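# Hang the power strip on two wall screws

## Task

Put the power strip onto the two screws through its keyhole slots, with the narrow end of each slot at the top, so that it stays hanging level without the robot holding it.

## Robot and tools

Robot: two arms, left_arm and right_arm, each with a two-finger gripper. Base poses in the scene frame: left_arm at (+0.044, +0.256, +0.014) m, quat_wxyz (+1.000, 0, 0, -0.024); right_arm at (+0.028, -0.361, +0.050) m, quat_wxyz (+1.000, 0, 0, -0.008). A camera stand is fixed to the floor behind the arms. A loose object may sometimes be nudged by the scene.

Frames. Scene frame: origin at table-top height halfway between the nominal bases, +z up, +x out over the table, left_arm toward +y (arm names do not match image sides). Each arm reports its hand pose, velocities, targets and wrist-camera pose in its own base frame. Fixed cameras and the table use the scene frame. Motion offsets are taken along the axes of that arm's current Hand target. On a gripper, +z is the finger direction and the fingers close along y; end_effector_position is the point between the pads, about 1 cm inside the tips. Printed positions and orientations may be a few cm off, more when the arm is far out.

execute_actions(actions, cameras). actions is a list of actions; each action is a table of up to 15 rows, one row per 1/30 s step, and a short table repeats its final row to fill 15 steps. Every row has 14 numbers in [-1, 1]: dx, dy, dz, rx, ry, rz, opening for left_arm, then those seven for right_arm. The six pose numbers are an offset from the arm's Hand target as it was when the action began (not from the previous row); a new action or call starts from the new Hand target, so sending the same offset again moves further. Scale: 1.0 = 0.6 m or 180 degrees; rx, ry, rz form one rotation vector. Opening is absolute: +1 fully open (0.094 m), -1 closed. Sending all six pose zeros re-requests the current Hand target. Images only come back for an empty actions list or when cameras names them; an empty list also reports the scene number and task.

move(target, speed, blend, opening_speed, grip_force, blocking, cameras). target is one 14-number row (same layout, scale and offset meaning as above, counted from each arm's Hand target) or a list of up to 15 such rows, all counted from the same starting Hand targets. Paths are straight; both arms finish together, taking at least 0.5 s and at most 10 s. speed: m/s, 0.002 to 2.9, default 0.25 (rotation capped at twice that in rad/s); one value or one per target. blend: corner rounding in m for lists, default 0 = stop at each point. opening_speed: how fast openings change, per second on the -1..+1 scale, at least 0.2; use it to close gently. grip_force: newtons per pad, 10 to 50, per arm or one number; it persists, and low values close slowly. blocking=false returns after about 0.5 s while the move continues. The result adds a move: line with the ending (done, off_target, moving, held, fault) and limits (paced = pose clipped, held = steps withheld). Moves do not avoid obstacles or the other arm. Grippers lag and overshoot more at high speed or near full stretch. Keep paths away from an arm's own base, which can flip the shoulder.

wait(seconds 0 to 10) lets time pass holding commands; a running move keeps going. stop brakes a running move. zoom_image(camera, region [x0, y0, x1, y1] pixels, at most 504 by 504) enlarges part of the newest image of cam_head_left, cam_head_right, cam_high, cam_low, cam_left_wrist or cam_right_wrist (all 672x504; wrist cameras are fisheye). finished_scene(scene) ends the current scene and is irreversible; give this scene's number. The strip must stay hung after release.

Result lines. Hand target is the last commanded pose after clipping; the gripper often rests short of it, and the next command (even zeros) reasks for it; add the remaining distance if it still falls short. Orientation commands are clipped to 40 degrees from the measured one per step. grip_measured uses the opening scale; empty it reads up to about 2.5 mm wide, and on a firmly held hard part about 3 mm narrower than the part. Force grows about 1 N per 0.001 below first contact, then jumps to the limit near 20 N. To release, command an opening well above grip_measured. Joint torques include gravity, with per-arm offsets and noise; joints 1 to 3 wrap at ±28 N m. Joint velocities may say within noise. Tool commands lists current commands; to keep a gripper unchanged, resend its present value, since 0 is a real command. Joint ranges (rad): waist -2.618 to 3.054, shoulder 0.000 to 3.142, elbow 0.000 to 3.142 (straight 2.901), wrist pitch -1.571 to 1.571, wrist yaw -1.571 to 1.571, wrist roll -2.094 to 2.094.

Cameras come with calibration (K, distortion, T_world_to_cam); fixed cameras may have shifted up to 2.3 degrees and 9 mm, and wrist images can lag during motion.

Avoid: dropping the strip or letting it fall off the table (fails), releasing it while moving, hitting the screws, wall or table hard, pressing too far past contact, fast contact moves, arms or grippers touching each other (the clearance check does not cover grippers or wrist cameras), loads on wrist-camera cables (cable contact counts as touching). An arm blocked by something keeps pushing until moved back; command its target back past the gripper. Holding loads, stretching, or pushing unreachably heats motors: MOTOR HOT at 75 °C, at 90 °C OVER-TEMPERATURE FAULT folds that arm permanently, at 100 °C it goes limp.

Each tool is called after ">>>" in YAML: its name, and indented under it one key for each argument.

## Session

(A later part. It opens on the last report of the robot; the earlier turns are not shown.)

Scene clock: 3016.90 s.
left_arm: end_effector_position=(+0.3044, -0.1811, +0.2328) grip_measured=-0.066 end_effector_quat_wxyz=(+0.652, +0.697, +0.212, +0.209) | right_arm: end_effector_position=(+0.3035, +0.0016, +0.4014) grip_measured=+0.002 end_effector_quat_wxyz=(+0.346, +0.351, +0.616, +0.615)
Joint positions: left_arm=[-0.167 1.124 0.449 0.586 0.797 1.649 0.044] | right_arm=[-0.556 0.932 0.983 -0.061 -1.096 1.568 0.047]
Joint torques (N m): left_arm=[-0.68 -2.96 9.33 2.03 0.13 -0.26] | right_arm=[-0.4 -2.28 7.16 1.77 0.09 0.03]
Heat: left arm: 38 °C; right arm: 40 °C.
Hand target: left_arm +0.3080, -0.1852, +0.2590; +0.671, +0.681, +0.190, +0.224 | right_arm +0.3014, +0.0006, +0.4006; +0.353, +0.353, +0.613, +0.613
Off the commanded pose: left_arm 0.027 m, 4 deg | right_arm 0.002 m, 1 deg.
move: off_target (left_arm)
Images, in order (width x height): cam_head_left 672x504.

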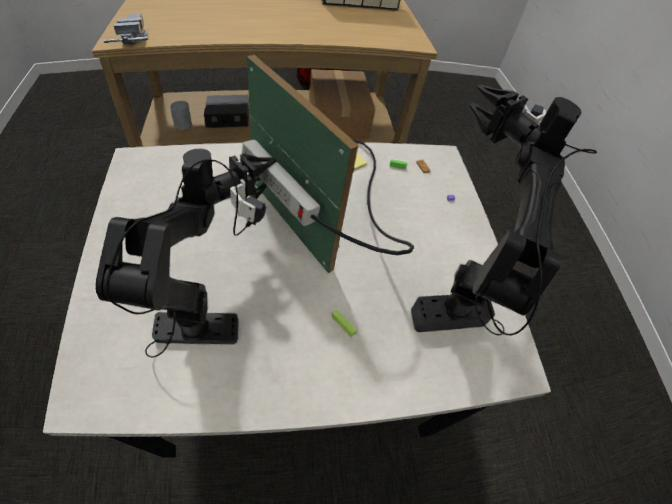

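>>> move:
  target: [0, 0.022, -0.006, 0, 0, 0, -0.3, 0, 0, 0, 0, 0, 0, 0.0]
  speed: 0.05
  cameras: ["cam_head_left"]

>>> zoom_image:
  camera: "cam_head_left"
  region: [220, 110, 340, 230]

Scene clock: 3021.50 s.
left_arm: end_effector_position=(+0.3050, -0.1812, +0.2406) grip_measured=-0.066 end_effector_quat_wxyz=(+0.652, +0.697, +0.211, +0.210) | right_arm: end_effector_position=(+0.3035, +0.0016, +0.4014) grip_measured=+0.002 end_effector_quat_wxyz=(+0.346, +0.351, +0.616, +0.615)
Joint positions: left_arm=[-0.167 1.109 0.473 0.548 0.796 1.65 0.044] | right_arm=[-0.556 0.932 0.983 -0.061 -1.096 1.568 0.047]
Joint torques (N m): left_arm=[0.21 -5.2 10.11 1.75 0.21 -0.26] | right_arm=[-0.36 -2.29 7.21 1.77 0.08 0.02]
Heat: left arm: 38 °C; right arm: 40 °C.
Hand target: left_arm +0.3054, -0.1826, +0.2722; +0.671, +0.681, +0.190, +0.224 | right_arm +0.3014, +0.0006, +0.4006; +0.353, +0.353, +0.613, +0.613
Off the commanded pose: left_arm 0.032 m, 4 deg | right_arm 0.002 m, 1 deg.
move: off_target (left_arm)
Images, in order (width x height): cam_head_left 672x504.

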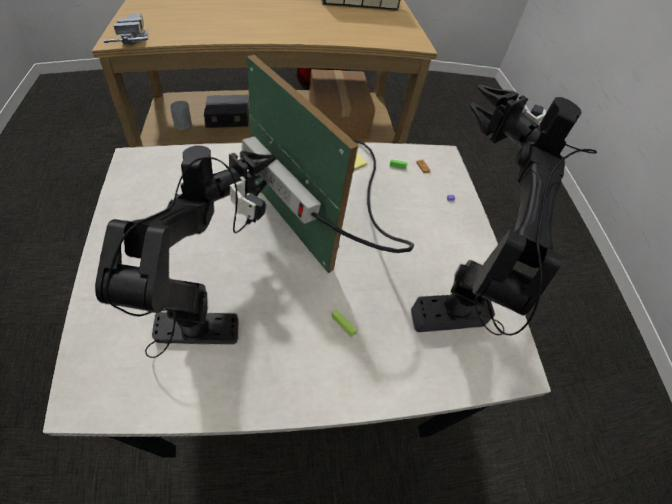

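Scaled by 4.200 from the camera's 672x504 image, which has a finer 960x720 frame.

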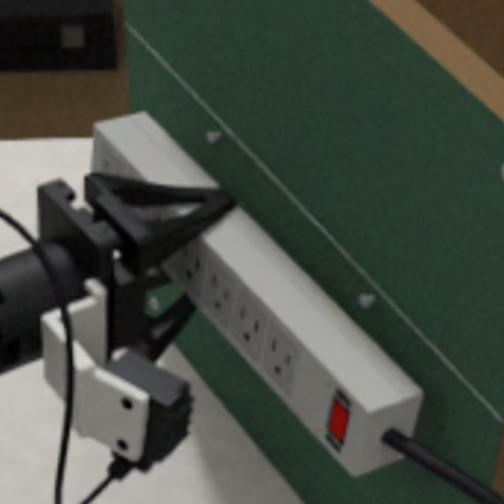

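>>> move:
  target:
    - [0, 0, -0.035, 0, 0, 0, -0.3, 0, 0, 0, 0, 0, 0, 0.0]
    - [0, 0.015, -0.035, 0, 0, 0, -0.3, 0, 0, 0, 0, 0, 0, 0.0]
  speed: 0.08
  cameras: ["cam_head_left"]

>>> zoom_image:
  camera: "cam_head_left"
  region: [220, 110, 340, 230]

Scene clock: 3031.67 s.
left_arm: end_effector_position=(+0.2953, -0.1644, +0.2519) grip_measured=-0.066 end_effector_quat_wxyz=(+0.654, +0.694, +0.211, +0.213) | right_arm: end_effector_position=(+0.3035, +0.0016, +0.4014) grip_measured=+0.002 end_effector_quat_wxyz=(+0.346, +0.351, +0.616, +0.615)
Joint positions: left_arm=[-0.092 1.023 0.473 0.467 0.867 1.652 0.044] | right_arm=[-0.556 0.932 0.983 -0.061 -1.096 1.568 0.047]
Joint torques (N m): left_arm=[0.43 -4.62 10.17 1.64 0.27 -0.27] | right_arm=[-0.36 -2.21 7.15 1.77 0.06 0.02]
Heat: left arm: 37 °C; right arm: 40 °C.
Hand target: left_arm +0.2933, -0.1654, +0.2811; +0.671, +0.681, +0.190, +0.224 | right_arm +0.3014, +0.0006, +0.4006; +0.353, +0.353, +0.613, +0.613
Off the commanded pose: left_arm 0.029 m, 4 deg | right_arm 0.002 m, 1 deg.
move: off_target (left_arm)
Images, in order (width x height): cam_head_left 672x504.

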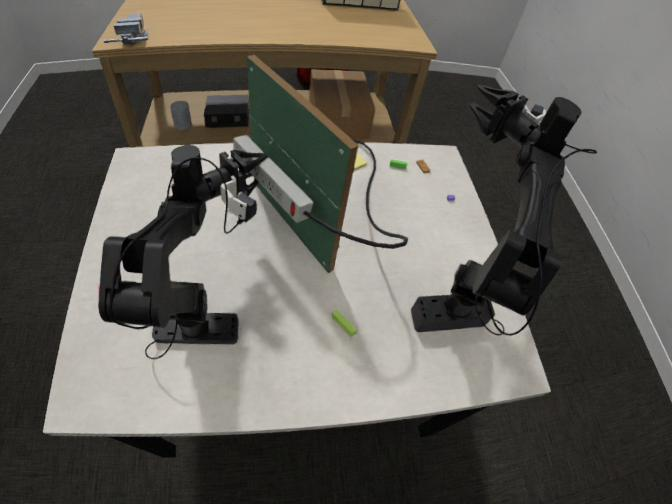

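Scaled by 4.200 from the camera's 672x504 image, which has a finer 960x720 frame.

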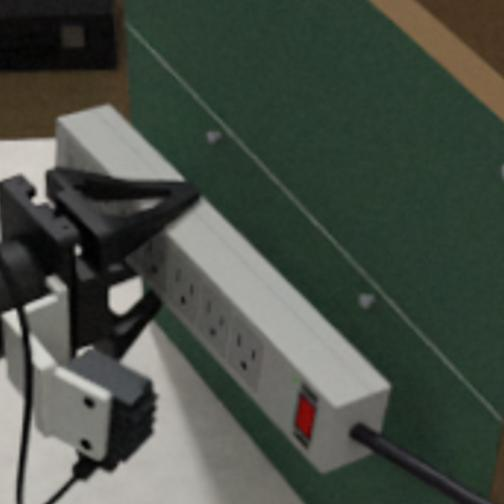

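>>> move:
  target: [0.0223, 0.0125, 0.0458, 0, -0.008, 0, -0.3, 0, 0, 0, 0, 0, 0, 0.0]
  speed: 0.05
  cameras: ["cam_head_left", "cam_left_wrist"]

>>> zoom_image:
  camera: "cam_head_left"
  region: [220, 110, 340, 230]

Scene clock: 3063.70 s.
left_arm: end_effector_position=(+0.3160, -0.1761, +0.2593) grip_measured=-0.066 end_effector_quat_wxyz=(+0.655, +0.699, +0.207, +0.199) | right_arm: end_effector_position=(+0.3035, +0.0016, +0.4014) grip_measured=+0.002 end_effector_quat_wxyz=(+0.346, +0.351, +0.616, +0.615)
Joint positions: left_arm=[-0.124 1.138 0.573 0.467 0.861 1.653 0.044] | right_arm=[-0.556 0.932 0.983 -0.061 -1.096 1.568 0.047]
Joint torques (N m): left_arm=[-0.81 -3.26 10.4 2 0.16 -0.26] | right_arm=[-0.34 -2.21 7.24 1.76 0.07 0.01]
Heat: left arm: 38 °C; right arm: 40 °C.
Hand target: left_arm +0.3194, -0.1810, +0.2894; +0.673, +0.684, +0.181, +0.215 | right_arm +0.3014, +0.0006, +0.4006; +0.353, +0.353, +0.613, +0.613
Off the commanded pose: left_arm 0.031 m, 4 deg | right_arm 0.002 m, 1 deg.
move: off_target (left_arm)
camera_calibration:
cam_left_wrist: T_world_to_cam=[[-0.0245878, 0.135989, -0.990405, 0.282095], [0.522981, 0.846075, 0.103188, 0.000432189], [0.85199, -0.515426, -0.0919227, -0.216961], [0, 0, 0, 1]] pos_world=[0.191559, -0.150555, 0.2594]
Images, in order (width x height): cam_head_left 672x504, cam_left_wrist 672x504.

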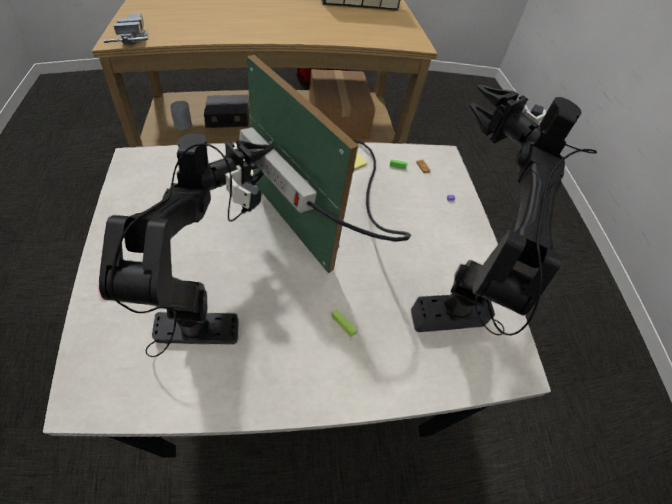

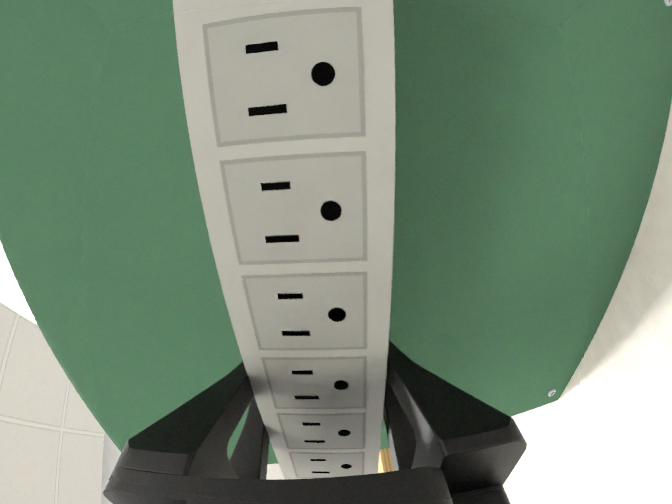

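Scaled by 4.200 from the camera's 672x504 image, which has a finer 960x720 frame.

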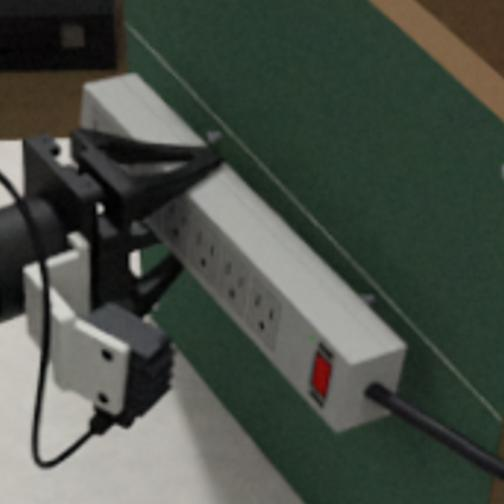

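>>> move:
  target: [0, 0.007, 0.04, 0, 0, 0, -0.3, 0, 0, 0, 0, 0, 0, 0.0]
  speed: 0.04
  cameras: ["cam_head_left"]

>>> zoom_image:
  camera: "cam_head_left"
  region: [220, 110, 340, 230]

Scene clock: 3073.23 s.
left_arm: end_effector_position=(+0.3278, -0.1962, +0.2611) grip_measured=-0.066 end_effector_quat_wxyz=(+0.652, +0.703, +0.206, +0.197) | right_arm: end_effector_position=(+0.3035, +0.0016, +0.4014) grip_measured=+0.002 end_effector_quat_wxyz=(+0.346, +0.351, +0.616, +0.615)
Joint positions: left_arm=[-0.201 1.206 0.628 0.475 0.787 1.653 0.044] | right_arm=[-0.556 0.932 0.983 -0.061 -1.096 1.568 0.047]
Joint torques (N m): left_arm=[-0.72 -3.89 10.52 2.06 0.13 -0.28] | right_arm=[-0.36 -2.24 7.23 1.77 0.07 0.02]
Heat: left arm: 39 °C; right arm: 40 °C.
Hand target: left_arm +0.3322, -0.2012, +0.2934; +0.673, +0.684, +0.181, +0.215 | right_arm +0.3014, +0.0006, +0.4006; +0.353, +0.353, +0.613, +0.613
Off the commanded pose: left_arm 0.033 m, 5 deg | right_arm 0.002 m, 1 deg.
move: off_target (left_arm)
Images, in order (width x height): cam_head_left 672x504.

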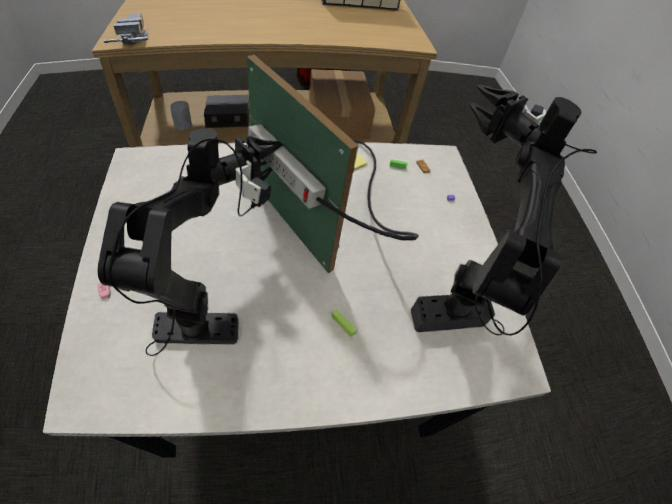

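Scaled by 4.200 from the camera's 672x504 image, which has a finer 960x720 frame.

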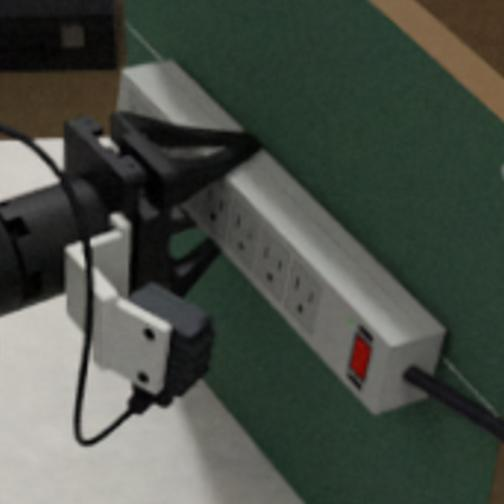

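>>> move:
  target:
    - [0, 0, -0.03, 0, 0, 0, -0.3, 0, 0, 0, 0, 0, 0, 0.0]
    - [0.005, 0.009, -0.03, 0, 0, 0.0135, -0.3, 0, 0, 0, 0, 0, 0, 0.0]
  speed: 0.05
  cameras: ["cam_head_left"]

>>> zoom_image:
  camera: "cam_head_left"
  region: [220, 110, 340, 230]

Scene clock: 3085.73 s.
left_arm: end_effector_position=(+0.3270, -0.1847, +0.2674) grip_measured=-0.066 end_effector_quat_wxyz=(+0.651, +0.703, +0.189, +0.215) | right_arm: end_effector_position=(+0.3035, +0.0016, +0.4014) grip_measured=+0.002 end_effector_quat_wxyz=(+0.346, +0.351, +0.616, +0.615)
Joint positions: left_arm=[-0.153 1.187 0.628 0.471 0.834 1.693 0.044] | right_arm=[-0.556 0.932 0.983 -0.061 -1.096 1.568 0.047]
Joint torques (N m): left_arm=[0.58 -6.37 9.99 1.63 0.22 -0.22] | right_arm=[-0.4 -2.28 7.2 1.76 0.09 0.01]
Heat: left arm: 38 °C; right arm: 40 °C.
Hand target: left_arm +0.3248, -0.1846, +0.2990; +0.668, +0.688, +0.167, +0.229 | right_arm +0.3014, +0.0006, +0.4006; +0.353, +0.353, +0.613, +0.613
Off the commanded pose: left_arm 0.032 m, 4 deg | right_arm 0.002 m, 1 deg.
move: off_target (left_arm)
Images, in order (width x height): cam_head_left 672x504.

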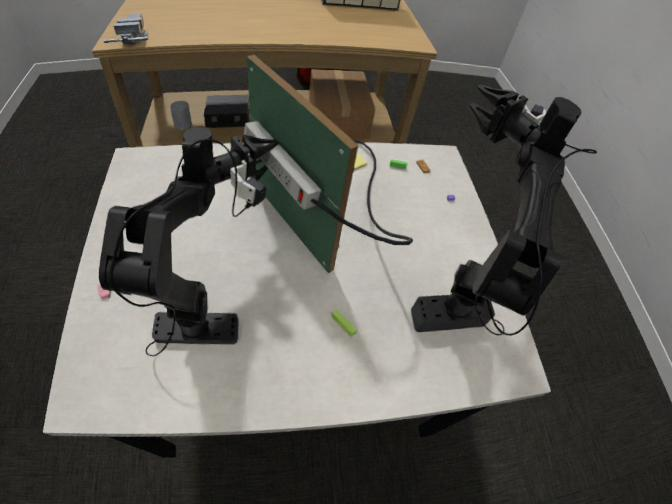

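Scaled by 4.200 from the camera's 672x504 image, which has a finer 960x720 frame.

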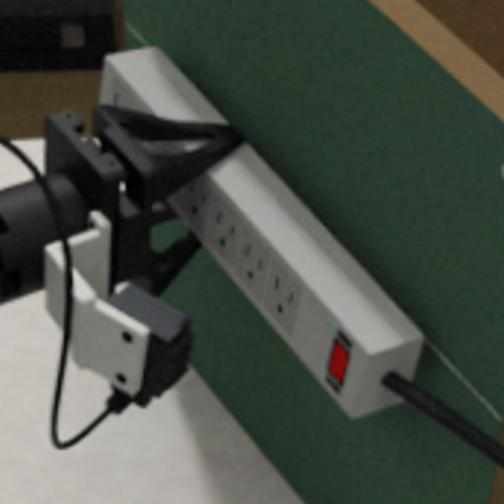

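>>> move:
  target:
    - [0, -0.012, 0, 0, 0, 0, -0.3, 0, 0, 0, 0, 0, 0, 0.0]
    - [0, -0.012, 0.026, 0, 0, 0, -0.3, 0, 0, 0, 0, 0, 0, 0.0]
  speed: 0.04
  cameras: ["cam_head_left"]

>>> zoom_image:
  camera: "cam_head_left"
  region: [220, 110, 340, 230]

Scene clock: 3093.47 s.
left_arm: end_effector_position=(+0.3295, -0.1930, +0.2606) grip_measured=-0.066 end_effector_quat_wxyz=(+0.648, +0.706, +0.190, +0.212) | right_arm: end_effector_position=(+0.3035, +0.0016, +0.4014) grip_measured=+0.002 end_effector_quat_wxyz=(+0.346, +0.351, +0.616, +0.615)
Joint positions: left_arm=[-0.185 1.214 0.628 0.485 0.804 1.697 0.044] | right_arm=[-0.556 0.932 0.983 -0.061 -1.096 1.568 0.047]
Joint torques (N m): left_arm=[-0.69 -4.01 10.3 2.06 0.11 -0.3] | right_arm=[-0.36 -2.28 7.21 1.77 0.08 0.01]
Heat: left arm: 38 °C; right arm: 40 °C.
Hand target: left_arm +0.3337, -0.1975, +0.2918; +0.668, +0.688, +0.166, +0.229 | right_arm +0.3014, +0.0006, +0.4006; +0.353, +0.353, +0.613, +0.613
Off the commanded pose: left_arm 0.032 m, 5 deg | right_arm 0.002 m, 1 deg.
move: off_target (left_arm)
Images, in order (width x height): cam_head_left 672x504.

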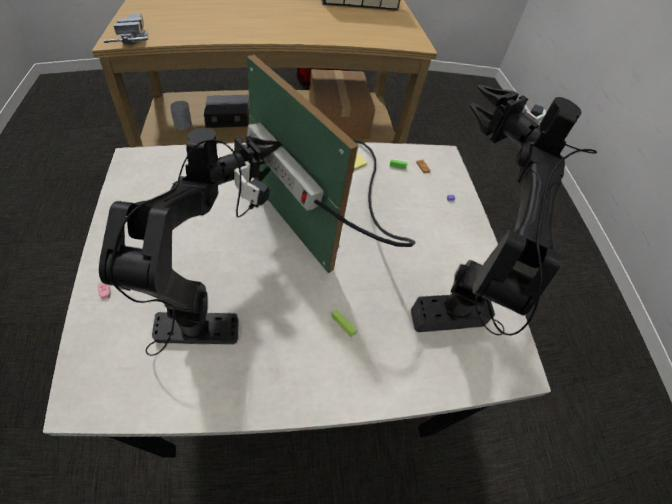

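Scaled by 4.200 from the camera's 672x504 image, which has a finer 960x720 frame.

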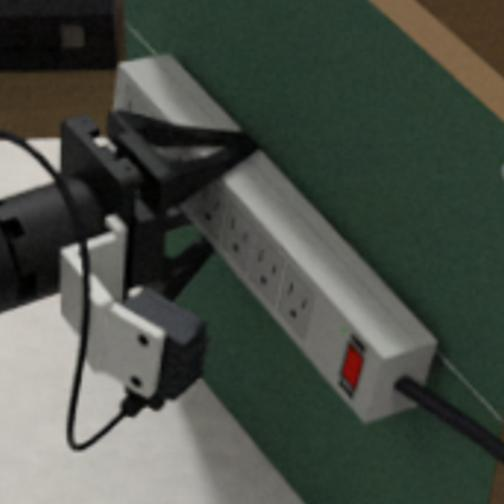

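>>> move:
  target:
    - [0, 0, -0.008, 0, 0, 0, -0.3, 0, 0, 0, 0, 0, 0, 0.0]
    - [0, 0.01, -0.008, 0, 0, 0, -0.3, 0, 0, 0, 0, 0, 0, 0.0]
    - [0, 0.01, 0.01, 0, 0, 0, -0.3, 0, 0, 0, 0, 0, 0, 0.0]
  speed: 0.04
  cameras: ["cam_head_left"]

>>> zoom_image:
  camera: "cam_head_left"
  region: [220, 110, 340, 230]

Scene clock: 3101.30 s.
left_arm: end_effector_position=(+0.3332, -0.1977, +0.2696) grip_measured=-0.066 end_effector_quat_wxyz=(+0.650, +0.704, +0.185, +0.219) | right_arm: end_effector_position=(+0.3035, +0.0016, +0.4014) grip_measured=+0.002 end_effector_quat_wxyz=(+0.346, +0.351, +0.616, +0.615)
Joint positions: left_arm=[-0.203 1.223 0.657 0.483 0.784 1.697 0.044] | right_arm=[-0.556 0.932 0.983 -0.061 -1.096 1.568 0.047]
Joint torques (N m): left_arm=[-0.84 -4.05 10.52 1.88 0.11 -0.29] | right_arm=[-0.42 -2.29 7.2 1.77 0.07 0]
Heat: left arm: 39 °C; right arm: 40 °C.
Hand target: left_arm +0.3365, -0.2028, +0.2978; +0.668, +0.688, +0.167, +0.229 | right_arm +0.3014, +0.0006, +0.4006; +0.353, +0.353, +0.613, +0.613
Off the commanded pose: left_arm 0.029 m, 4 deg | right_arm 0.002 m, 1 deg.
move: off_target (left_arm)
Images, in order (width x height): cam_head_left 672x504.

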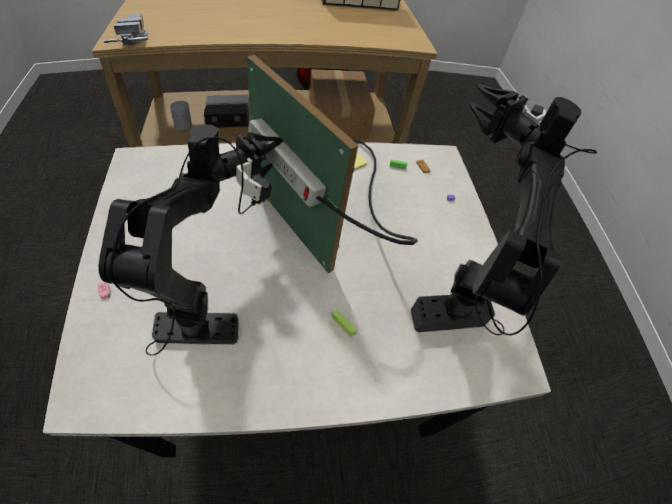

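Scaled by 4.200 from the camera's 672x504 image, which has a finer 960x720 frame.

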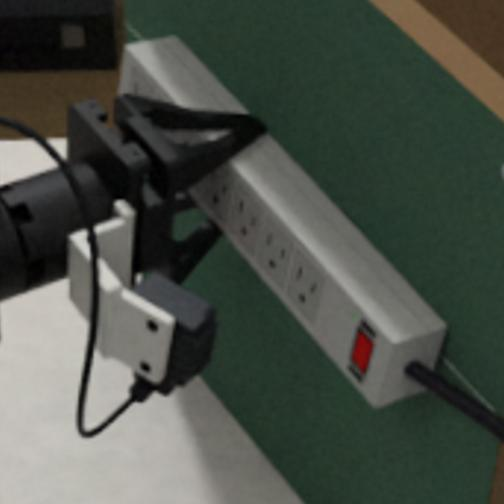

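>>> move:
  target:
    - [0, 0, -0.016, 0, 0, 0, -0.3, 0, 0, 0, 0, 0, 0, 0.0]
    - [0.0155, -0.026, -0.016, 0, 0, 0, -0.3, 0, 0, 0, 0, 0, 0, 0.0]
  speed: 0.04
  cameras: ["cam_head_left", "cam_head_right"]

>>> zoom_image:
  camera: "cam_head_left"
  region: [220, 110, 340, 230]

>>> zoom_image:
  camera: "cam_head_right"
  region: [220, 110, 340, 230]

Scene clock: 3128.87 s.
left_arm: end_effector_position=(+0.3401, -0.1889, +0.2684) grip_measured=-0.066 end_effector_quat_wxyz=(+0.654, +0.700, +0.179, +0.223) | right_arm: end_effector_position=(+0.3035, +0.0016, +0.4014) grip_measured=+0.002 end_effector_quat_wxyz=(+0.346, +0.351, +0.616, +0.615)
Joint positions: left_arm=[-0.161 1.256 0.657 0.533 0.83 1.697 0.044] | right_arm=[-0.556 0.932 0.983 -0.061 -1.096 1.568 0.047]
Joint torques (N m): left_arm=[0.51 -4.29 7.49 2.01 0.2 -0.27] | right_arm=[-0.4 -2.24 7.19 1.77 0.05 0.02]
Heat: left arm: 39 °C; right arm: 41 °C.
Hand target: left_arm +0.3403, -0.1890, +0.2832; +0.668, +0.688, +0.167, +0.229 | right_arm +0.3014, +0.0006, +0.4006; +0.353, +0.353, +0.613, +0.613
Off the commanded pose: left_arm 0.015 m, 3 deg | right_arm 0.002 m, 1 deg.
move: off_target (left_arm)
Images, in order (width x height): cam_head_left 672x504, cam_head_right 672x504.

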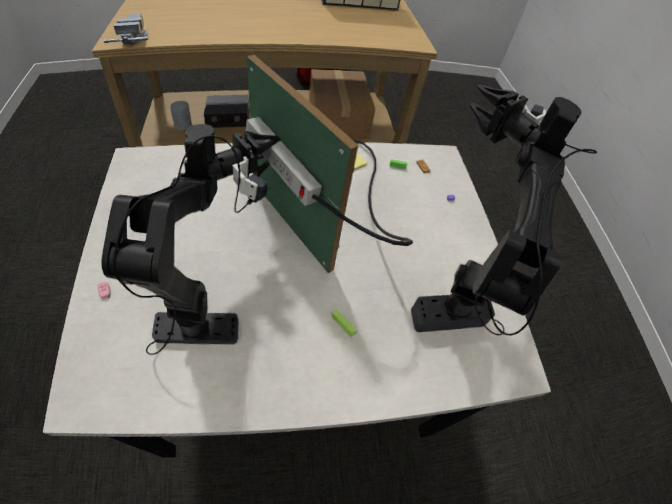

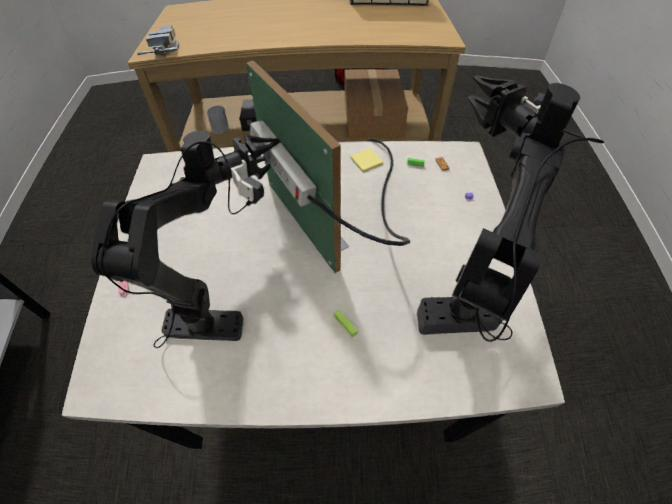

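Scaled by 4.200 from the camera's 672x504 image, which has a finer 960x720 frame.

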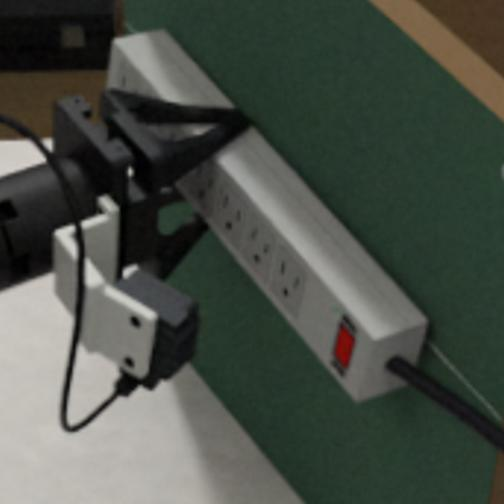

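Scaled by 4.200 from the camera's 672x504 image, which has a finer 960x720 frame.

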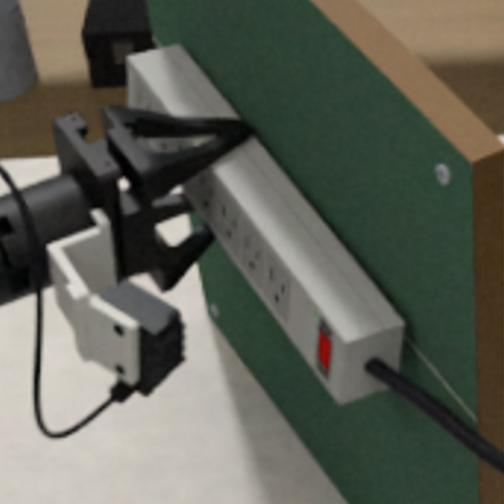

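>>> move:
  target: [0, -0.016, -0.004, 0, 0, 0, -0.3, 0, 0, 0, 0, 0, 0, 0.0]
  speed: 0.04
  cameras: ["cam_head_left"]

>>> zoom_image:
  camera: "cam_head_left"
  region: [220, 110, 340, 230]

Scene clock: 3134.87 s.
left_arm: end_effector_position=(+0.3406, -0.1869, +0.2635) grip_measured=-0.066 end_effector_quat_wxyz=(+0.656, +0.698, +0.175, +0.226) | right_arm: end_effector_position=(+0.3035, +0.0016, +0.4014) grip_measured=+0.002 end_effector_quat_wxyz=(+0.346, +0.351, +0.616, +0.615)
Joint positions: left_arm=[-0.151 1.269 0.636 0.579 0.841 1.698 0.044] | right_arm=[-0.556 0.932 0.983 -0.061 -1.096 1.568 0.047]
Joint torques (N m): left_arm=[0.59 -4.37 6.71 2.02 0.16 -0.28] | right_arm=[-0.38 -2.25 7.12 1.77 0.06 0.01]
Heat: left arm: 40 °C; right arm: 41 °C.
Hand target: left_arm +0.3398, -0.1864, +0.2736; +0.668, +0.688, +0.167, +0.229 | right_arm +0.3014, +0.0006, +0.4006; +0.353, +0.353, +0.613, +0.613
Off the commanded pose: left_arm 0.010 m, 2 deg | right_arm 0.002 m, 1 deg.
move: done
Images, in order (width x height): cam_head_left 672x504.

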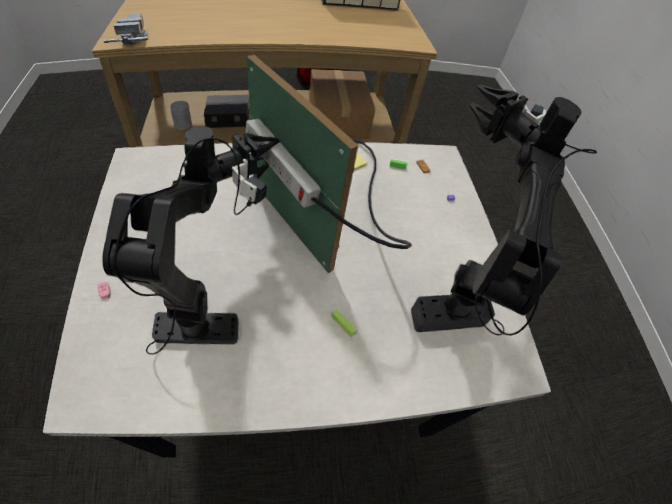

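Scaled by 4.200 from the camera's 672x504 image, which has a finer 960x720 frame.

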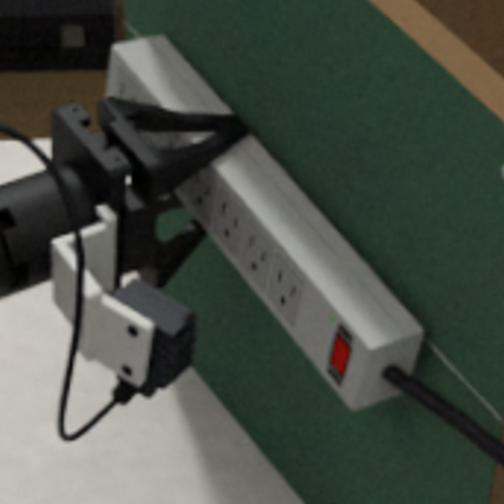

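>>> move:
  target: [0, -0.021, -0.003, 0, 0.006, -0.003, -0.3, 0, 0, 0, 0, 0, 0, 0.0]
  speed: 0.04
  cameras: ["cam_head_left"]

>>> zoom_image:
  camera: "cam_head_left"
  region: [220, 110, 340, 230]

Scene clock: 3140.63 s.
left_arm: end_effector_position=(+0.3387, -0.1859, +0.2515) grip_measured=-0.066 end_effector_quat_wxyz=(+0.656, +0.697, +0.177, +0.229) | right_arm: end_effector_position=(+0.3035, +0.0016, +0.4014) grip_measured=+0.002 end_effector_quat_wxyz=(+0.346, +0.351, +0.616, +0.615)
Joint positions: left_arm=[-0.151 1.282 0.589 0.642 0.835 1.696 0.044] | right_arm=[-0.556 0.932 0.983 -0.061 -1.096 1.568 0.047]
Joint torques (N m): left_arm=[0.54 -4.26 6.56 2 0.12 -0.34] | right_arm=[-0.35 -2.26 7.17 1.76 0.07 0.02]
Heat: left arm: 40 °C; right arm: 41 °C.
Hand target: left_arm +0.3398, -0.1842, +0.2612; +0.668, +0.685, +0.176, +0.233 | right_arm +0.3014, +0.0006, +0.4006; +0.353, +0.353, +0.613, +0.613
Off the commanded pose: left_arm 0.010 m, 2 deg | right_arm 0.002 m, 1 deg.
move: done
Images, in order (width x height): cam_head_left 672x504.

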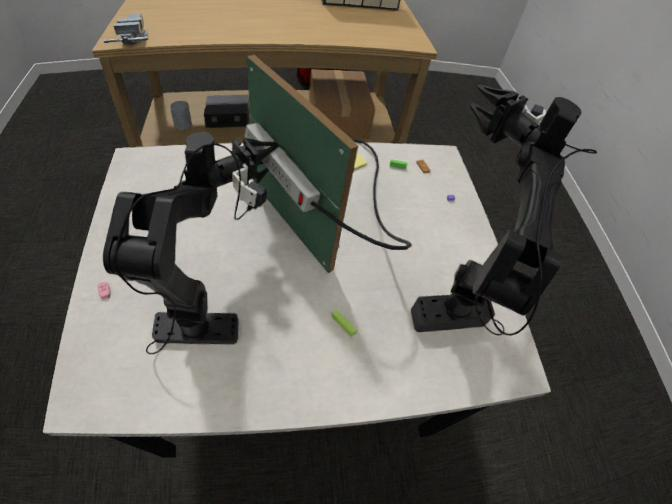

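Scaled by 4.200 from the camera's 672x504 image, which has a finer 960x720 frame.

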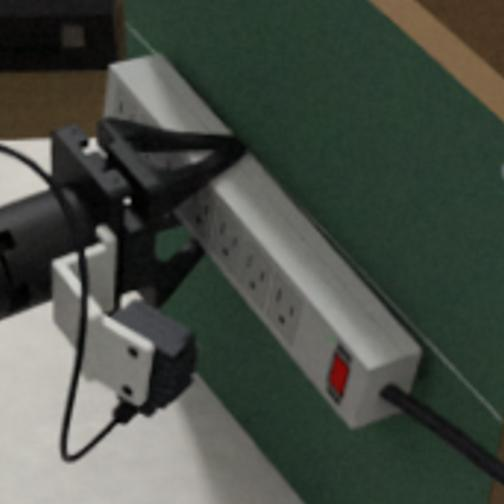

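>>> move:
  target: [0, 0.002, 0.022, 0, 0.003, 0, -0.3, 0, 0, 0, 0, 0, 0, 0.0]
  speed: 0.03
  cameras: ["cam_head_left"]

>>> zoom_image:
  camera: "cam_head_left"
  region: [220, 110, 340, 230]

Scene clock: 3148.67 s.
left_arm: end_effector_position=(+0.3436, -0.1887, +0.2447) grip_measured=-0.072 end_effector_quat_wxyz=(+0.651, +0.699, +0.189, +0.229) | right_arm: end_effector_position=(+0.3035, +0.0016, +0.4014) grip_measured=+0.002 end_effector_quat_wxyz=(+0.346, +0.351, +0.616, +0.615)
Joint positions: left_arm=[-0.169 1.304 0.589 0.648 0.8 1.693 0.044] | right_arm=[-0.556 0.932 0.983 -0.061 -1.096 1.568 0.047]
Joint torques (N m): left_arm=[-1.92 -3.74 8.28 2.07 -0.07 -0.38] | right_arm=[-0.43 -2.28 7.2 1.77 0.06 0]
Heat: left arm: 40 °C; right arm: 41 °C.
Hand target: left_arm +0.3470, -0.1953, +0.2623; +0.667, +0.684, +0.179, +0.236 | right_arm +0.3014, +0.0006, +0.4006; +0.353, +0.353, +0.613, +0.613
Off the commanded pose: left_arm 0.019 m, 3 deg | right_arm 0.002 m, 1 deg.
move: off_target (left_arm)
Images, in order (width x height): cam_head_left 672x504.

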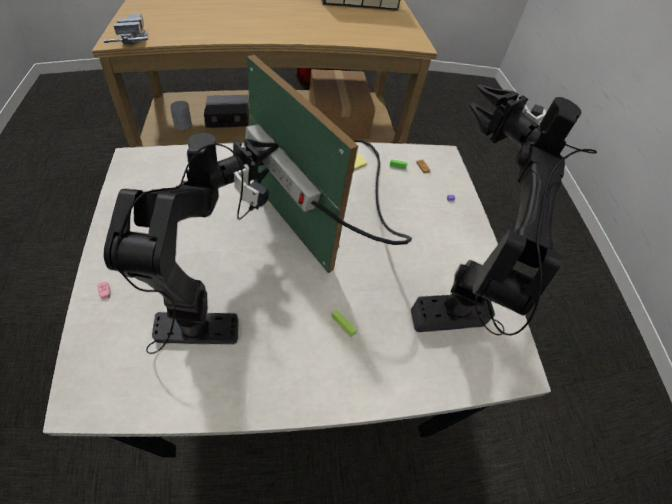

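Scaled by 4.200 from the camera's 672x504 image, which has a finer 960x720 frame.

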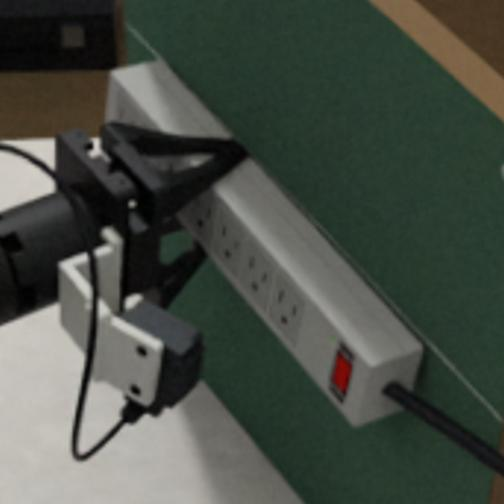

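>>> move:
  target:
    - [0, 0, -0.014, 0, 0, 0, -0.3, 0, 0, 0, 0, 0, 0, 0.0]
    - [0, 0.014, -0.014, 0, 0.004, 0, -0.3, 0, 0, 0, 0, 0, 0, 0.0]
    - [0, 0.014, 0.008, 0, 0.004, 0, -0.3, 0, 0, 0, 0, 0, 0, 0.0]
  speed: 0.04
  cameras: ["cam_head_left"]

>>> zoom_image:
  camera: "cam_head_left"
  region: [220, 110, 340, 230]

Scene clock: 3158.97 s.
left_arm: end_effector_position=(+0.3439, -0.1892, +0.2463) grip_measured=-0.074 end_effector_quat_wxyz=(+0.650, +0.697, +0.194, +0.233) | right_arm: end_effector_position=(+0.3035, +0.0016, +0.4014) grip_measured=+0.002 end_effector_quat_wxyz=(+0.346, +0.351, +0.616, +0.615)
Joint positions: left_arm=[-0.178 1.294 0.589 0.638 0.777 1.69 0.043] | right_arm=[-0.556 0.932 0.983 -0.061 -1.096 1.568 0.047]
Joint torques (N m): left_arm=[-3.11 -4.04 10.11 1.81 -0.18 -0.39] | right_arm=[-0.36 -2.25 7.27 1.76 0.09 0]
Motor temperatures (°C): left_arm=[25 25 36 41 24 26 28] | right_arm=[25 31 36 41 26 24 27]
Heat: left arm: 41 °C; right arm: 41 °C.
Hand target: left_arm +0.3492, -0.1997, +0.2708; +0.666, +0.682, +0.183, +0.240 | right_arm +0.3014, +0.0006, +0.4006; +0.353, +0.353, +0.613, +0.613
Off the commanded pose: left_arm 0.027 m, 3 deg | right_arm 0.002 m, 1 deg.
move: off_target (left_arm)
Images, in order (width x height): cam_head_left 672x504.

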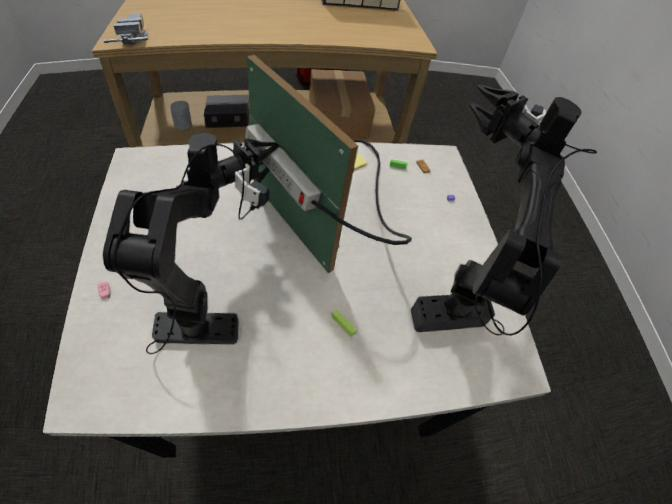

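Scaled by 4.200 from the camera's 672x504 image, which has a finer 960x720 frame.

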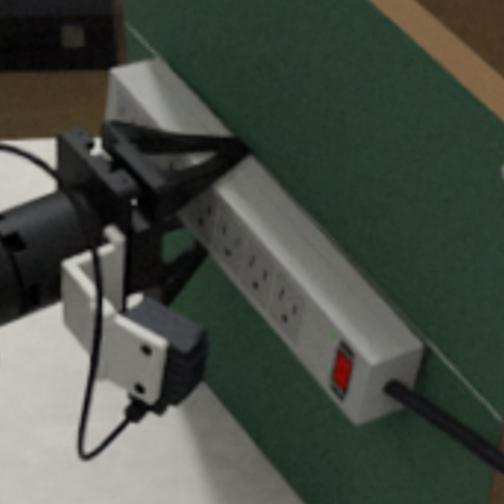

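>>> move:
  target: [0, 0, -0.03, 0, 0, 0, -0.3, 0, 0, 0, 0, 0, 0, 0.0]
  speed: 0.05

Scene clock: 3162.13 s.
left_arm: end_effector_position=(+0.3428, -0.1858, +0.2496) grip_measured=-0.074 end_effector_quat_wxyz=(+0.650, +0.696, +0.193, +0.236) | right_arm: end_effector_position=(+0.3035, +0.0016, +0.4014) grip_measured=+0.002 end_effector_quat_wxyz=(+0.346, +0.351, +0.616, +0.615)
Joint positions: left_arm=[-0.166 1.28 0.589 0.63 0.785 1.69 0.043] | right_arm=[-0.556 0.932 0.983 -0.061 -1.096 1.568 0.047]
Joint torques (N m): left_arm=[0.53 -7.23 7.54 1.72 0.2 -0.34] | right_arm=[-0.43 -2.28 7.1 1.78 0.07 0.01]
Heat: left arm: 40 °C; right arm: 41 °C.
Hand target: left_arm +0.3389, -0.1849, +0.2707; +0.666, +0.682, +0.184, +0.240 | right_arm +0.3014, +0.0006, +0.4006; +0.353, +0.353, +0.613, +0.613
Off the commanded pose: left_arm 0.021 m, 3 deg | right_arm 0.002 m, 1 deg.
move: off_target (left_arm)

>>> move:
  target: [0, 0.02, 0, 0, 0, 0, -0.3, 0, 0, 0, 0, 0, 0, 0.0]
  speed: 0.05

Scene clock: 3165.33 s.
left_arm: end_effector_position=(+0.3381, -0.1850, +0.2483) grip_measured=-0.074 end_effector_quat_wxyz=(+0.646, +0.701, +0.202, +0.226) | right_arm: end_effector_position=(+0.3035, +0.0016, +0.4014) grip_measured=+0.002 end_effector_quat_wxyz=(+0.346, +0.351, +0.616, +0.615)
Joint positions: left_arm=[-0.166 1.25 0.589 0.571 0.785 1.69 0.043] | right_arm=[-0.556 0.932 0.983 -0.061 -1.096 1.568 0.047]
Joint torques (N m): left_arm=[0.32 -7.09 9.99 1.75 0.18 -0.36] | right_arm=[-0.35 -2.29 7.2 1.77 0.09 0.02]
Heat: left arm: 40 °C; right arm: 41 °C.
Hand target: left_arm +0.3380, -0.1854, +0.2827; +0.666, +0.682, +0.183, +0.240 | right_arm +0.3014, +0.0006, +0.4006; +0.353, +0.353, +0.613, +0.613
Off the commanded pose: left_arm 0.034 m, 4 deg | right_arm 0.002 m, 1 deg.
move: off_target (left_arm)

>>> move:
  target: [0, 0.018, 0, 0, 0, 0, -0.3, 0, 0, 0, 0, 0, 0, 0.0]
  speed: 0.05

Scene clock: 3168.53 s.
left_arm: end_effector_position=(+0.3378, -0.1850, +0.2582) grip_measured=-0.074 end_effector_quat_wxyz=(+0.646, +0.701, +0.202, +0.226) | right_arm: end_effector_position=(+0.3035, +0.0016, +0.4014) grip_measured=+0.002 end_effector_quat_wxyz=(+0.346, +0.351, +0.616, +0.615)
Joint positions: left_arm=[-0.166 1.229 0.619 0.518 0.785 1.69 0.043] | right_arm=[-0.556 0.932 0.983 -0.061 -1.096 1.568 0.047]
Joint torques (N m): left_arm=[0.09 -6.89 10.26 1.75 0.17 -0.35] | right_arm=[-0.36 -2.26 7.23 1.78 0.07 0.01]
Heat: left arm: 39 °C; right arm: 41 °C.
Hand target: left_arm +0.3373, -0.1859, +0.2932; +0.666, +0.682, +0.184, +0.240 | right_arm +0.3014, +0.0006, +0.4006; +0.353, +0.353, +0.613, +0.613
Off the commanded pose: left_arm 0.035 m, 4 deg | right_arm 0.002 m, 1 deg.
move: off_target (left_arm)

>>> move:
  target: [0, 0, 0.028, 0, 0, 0, -0.3, 0, 0, 0, 0, 0, 0, 0.0]
  speed: 0.03
  cameras: ["cam_head_left"]

>>> zoom_image:
  camera: "cam_head_left"
  region: [220, 110, 340, 230]

Scene clock: 3173.73 s.
left_arm: end_effector_position=(+0.3412, -0.1935, +0.2661) grip_measured=-0.074 end_effector_quat_wxyz=(+0.648, +0.699, +0.196, +0.230) | right_arm: end_effector_position=(+0.3035, +0.0016, +0.4014) grip_measured=+0.002 end_effector_quat_wxyz=(+0.346, +0.351, +0.616, +0.615)
Joint positions: left_arm=[-0.197 1.243 0.65 0.518 0.758 1.69 0.043] | right_arm=[-0.556 0.932 0.983 -0.061 -1.096 1.568 0.047]
Joint torques (N m): left_arm=[-1.43 -3.69 10.59 1.89 -0.03 -0.35] | right_arm=[-0.34 -2.29 7.21 1.78 0.07 0.01]
Heat: left arm: 39 °C; right arm: 41 °C.
Hand target: left_arm +0.3469, -0.1997, +0.2934; +0.666, +0.682, +0.183, +0.240 | right_arm +0.3014, +0.0006, +0.4006; +0.353, +0.353, +0.613, +0.613
Off the commanded pose: left_arm 0.028 m, 3 deg | right_arm 0.002 m, 1 deg.
move: off_target (left_arm)
Images, in order (width x height): cam_head_left 672x504.

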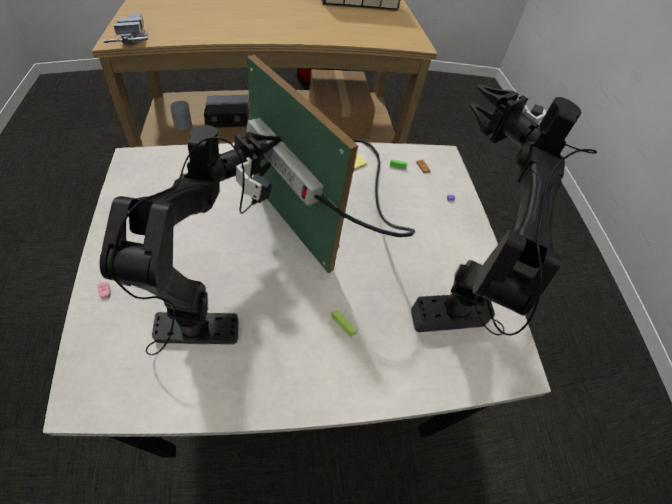

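Scaled by 4.200 from the camera's 672x504 image, which has a finer 960x720 frame.

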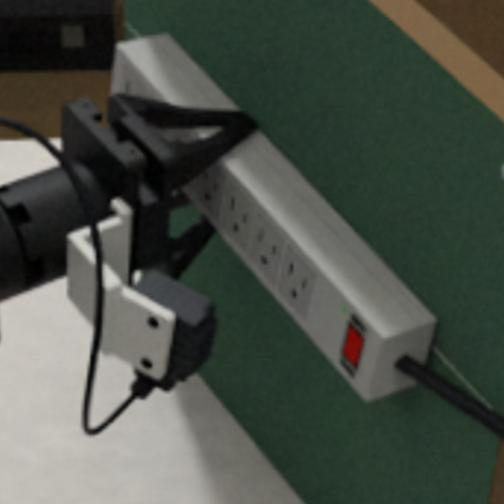

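>>> move:
  target:
    - [0.009, 0, -0.004, 0, 0, 0, -0.3, 0, 0, 0, 0, 0, 0, 0.0]
    - [0.009, -0.02, 0.002, 0, 0, 0, -0.3, 0, 0, 0, 0, 0, 0, 0.0]
  speed: 0.02

Scene clock: 3188.93 s.
left_arm: end_effector_position=(+0.3423, -0.1931, +0.2657) grip_measured=-0.074 end_effector_quat_wxyz=(+0.653, +0.699, +0.187, +0.224) | right_arm: end_effector_position=(+0.3035, +0.0016, +0.4014) grip_measured=+0.002 end_effector_quat_wxyz=(+0.346, +0.351, +0.616, +0.615)
Joint positions: left_arm=[-0.183 1.264 0.654 0.542 0.795 1.688 0.043] | right_arm=[-0.556 0.932 0.983 -0.061 -1.096 1.568 0.047]
Joint torques (N m): left_arm=[-1.35 -1.88 8.83 2.25 -0.23 -0.34] | right_arm=[-0.38 -2.26 7.21 1.78 0.07 0.02]
Heat: left arm: 39 °C; right arm: 41 °C.
Hand target: left_arm +0.3528, -0.1970, +0.2818; +0.666, +0.682, +0.184, +0.240 | right_arm +0.3014, +0.0006, +0.4006; +0.353, +0.353, +0.613, +0.613
Off the commanded pose: left_arm 0.020 m, 3 deg | right_arm 0.002 m, 1 deg.
move: off_target (left_arm)

>>> move:
  target: [0.003, -0.012, 0, 0, 0, 0, -0.3, 0, 0, 0, 0, 0, 0, 0.0]
  speed: 0.02

>>> move:
  target: [0, -0.008, 0, 0, 0, 0, -0.3, 0, 0, 0, 0, 0, 0, 0.0]
  speed: 0.02
  cameras: ["cam_head_left"]

>>> zoom_image:
  camera: "cam_head_left"
  region: [220, 110, 340, 230]

Scene clock: 3195.10 s.
left_arm: end_effector_position=(+0.3423, -0.1931, +0.2653) grip_measured=-0.075 end_effector_quat_wxyz=(+0.658, +0.697, +0.179, +0.220) | right_arm: end_effector_position=(+0.3035, +0.0016, +0.4014) grip_measured=+0.002 end_effector_quat_wxyz=(+0.346, +0.351, +0.616, +0.615)
Joint positions: left_arm=[-0.173 1.281 0.65 0.577 0.824 1.681 0.043] | right_arm=[-0.556 0.932 0.983 -0.061 -1.096 1.568 0.047]
Joint torques (N m): left_arm=[-1.69 -1.65 7.92 2.18 -0.46 -0.26] | right_arm=[-0.39 -2.25 7.2 1.77 0.07 0.03]
Heat: left arm: 40 °C; right arm: 41 °C.
Hand target: left_arm +0.3548, -0.1957, +0.2749; +0.666, +0.682, +0.183, +0.240 | right_arm +0.3014, +0.0006, +0.4006; +0.353, +0.353, +0.613, +0.613
Off the commanded pose: left_arm 0.016 m, 3 deg | right_arm 0.002 m, 1 deg.
move: off_target (left_arm)

Scene clock: 3196.00 s.
left_arm: end_effector_position=(+0.3420, -0.1929, +0.2643) grip_measured=-0.075 end_effector_quat_wxyz=(+0.662, +0.694, +0.172, +0.224) | right_arm: end_effector_position=(+0.3035, +0.0016, +0.4014) grip_measured=+0.002 end_effector_quat_wxyz=(+0.346, +0.351, +0.616, +0.615)
Joint positions: left_arm=[-0.17 1.29 0.637 0.617 0.83 1.68 0.043] | right_arm=[-0.556 0.932 0.983 -0.061 -1.096 1.568 0.047]
Joint torques (N m): left_arm=[-1.83 -1.44 7.91 2.08 -0.52 -0.27] | right_arm=[-0.4 -2.26 7.2 1.77 0.08 0]
Heat: left arm: 40 °C; right arm: 41 °C.
Hand target: left_arm +0.3551, -0.1954, +0.2700; +0.666, +0.682, +0.184, +0.240 | right_arm +0.3014, +0.0006, +0.4006; +0.353, +0.353, +0.613, +0.613
Off the commanded pose: left_arm 0.015 m, 3 deg | right_arm 0.002 m, 1 deg.
move: off_target (left_arm)
Images, in order (width x height): cam_head_left 672x504.

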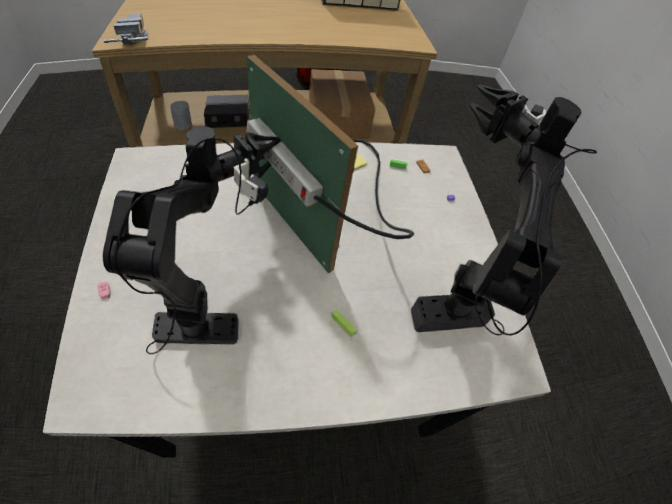

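Scaled by 4.200 from the camera's 672x504 image, which has a finer 960x720 frame.

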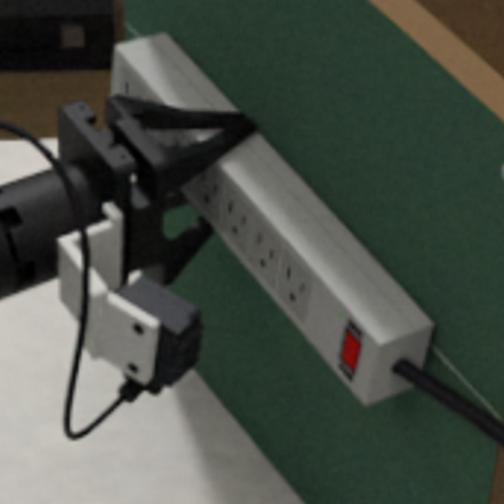

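>>> move:
  target: [0, -0.012, -0.006, 0, 0, -0.003, -0.3, 0, 0, 0, 0, 0, 0, 0.0]
  speed: 0.02

>>> move:
  target: [0, -0.006, 0, 0, 0, -0.002, -0.3, 0, 0, 0, 0, 0, 0, 0.0]
  speed: 0.02
  cameras: ["cam_head_left"]

>>> zoom_image:
  camera: "cam_head_left"
  region: [220, 110, 340, 230]

Scene clock: 3202.07 s.
left_arm: end_effector_position=(+0.3434, -0.1913, +0.2629) grip_measured=-0.075 end_effector_quat_wxyz=(+0.665, +0.689, +0.167, +0.232) | right_arm: end_effector_position=(+0.3035, +0.0016, +0.4014) grip_measured=+0.002 end_effector_quat_wxyz=(+0.346, +0.351, +0.616, +0.615)
Joint positions: left_arm=[-0.165 1.305 0.62 0.675 0.832 1.676 0.043] | right_arm=[-0.556 0.932 0.983 -0.061 -1.096 1.568 0.047]
Joint torques (N m): left_arm=[-1.35 -2.09 7.16 1.76 -0.45 -0.33] | right_arm=[-0.36 -2.22 7.2 1.77 0.07 0.02]
Heat: left arm: 40 °C; right arm: 41 °C.
Hand target: left_arm +0.3536, -0.1922, +0.2630; +0.667, +0.681, +0.187, +0.237 | right_arm +0.3014, +0.0006, +0.4006; +0.353, +0.353, +0.613, +0.613
Off the commanded pose: left_arm 0.010 m, 3 deg | right_arm 0.002 m, 1 deg.
move: off_target (left_arm)

Scene clock: 3202.93 s.
left_arm: end_effector_position=(+0.3433, -0.1911, +0.2623) grip_measured=-0.075 end_effector_quat_wxyz=(+0.668, +0.687, +0.164, +0.235) | right_arm: end_effector_position=(+0.3035, +0.0016, +0.4014) grip_measured=+0.002 end_effector_quat_wxyz=(+0.346, +0.351, +0.616, +0.615)
Joint positions: left_arm=[-0.164 1.312 0.611 0.705 0.835 1.672 0.043] | right_arm=[-0.556 0.932 0.983 -0.061 -1.096 1.568 0.047]
Joint torques (N m): left_arm=[-1.35 -1.94 6.99 1.73 -0.46 -0.32] | right_arm=[-0.35 -2.26 7.2 1.79 0.07 0.02]
Heat: left arm: 40 °C; right arm: 41 °C.
Hand target: left_arm +0.3539, -0.1920, +0.2593; +0.668, +0.681, +0.189, +0.235 | right_arm +0.3014, +0.0006, +0.4006; +0.353, +0.353, +0.613, +0.613
Off the commanded pose: left_arm 0.011 m, 3 deg | right_arm 0.002 m, 1 deg.
move: off_target (left_arm)
Images, in order (width x height): cam_head_left 672x504.

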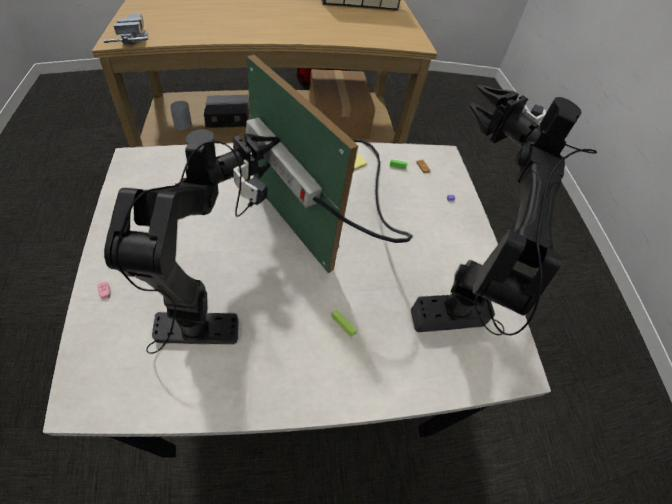

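Scaled by 4.200 from the camera's 672x504 image, which has a finer 960x720 frame.

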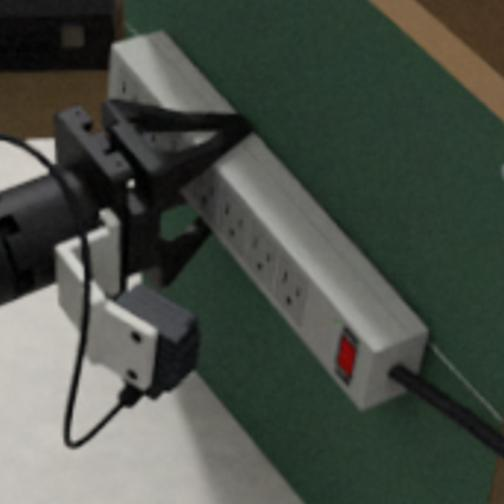

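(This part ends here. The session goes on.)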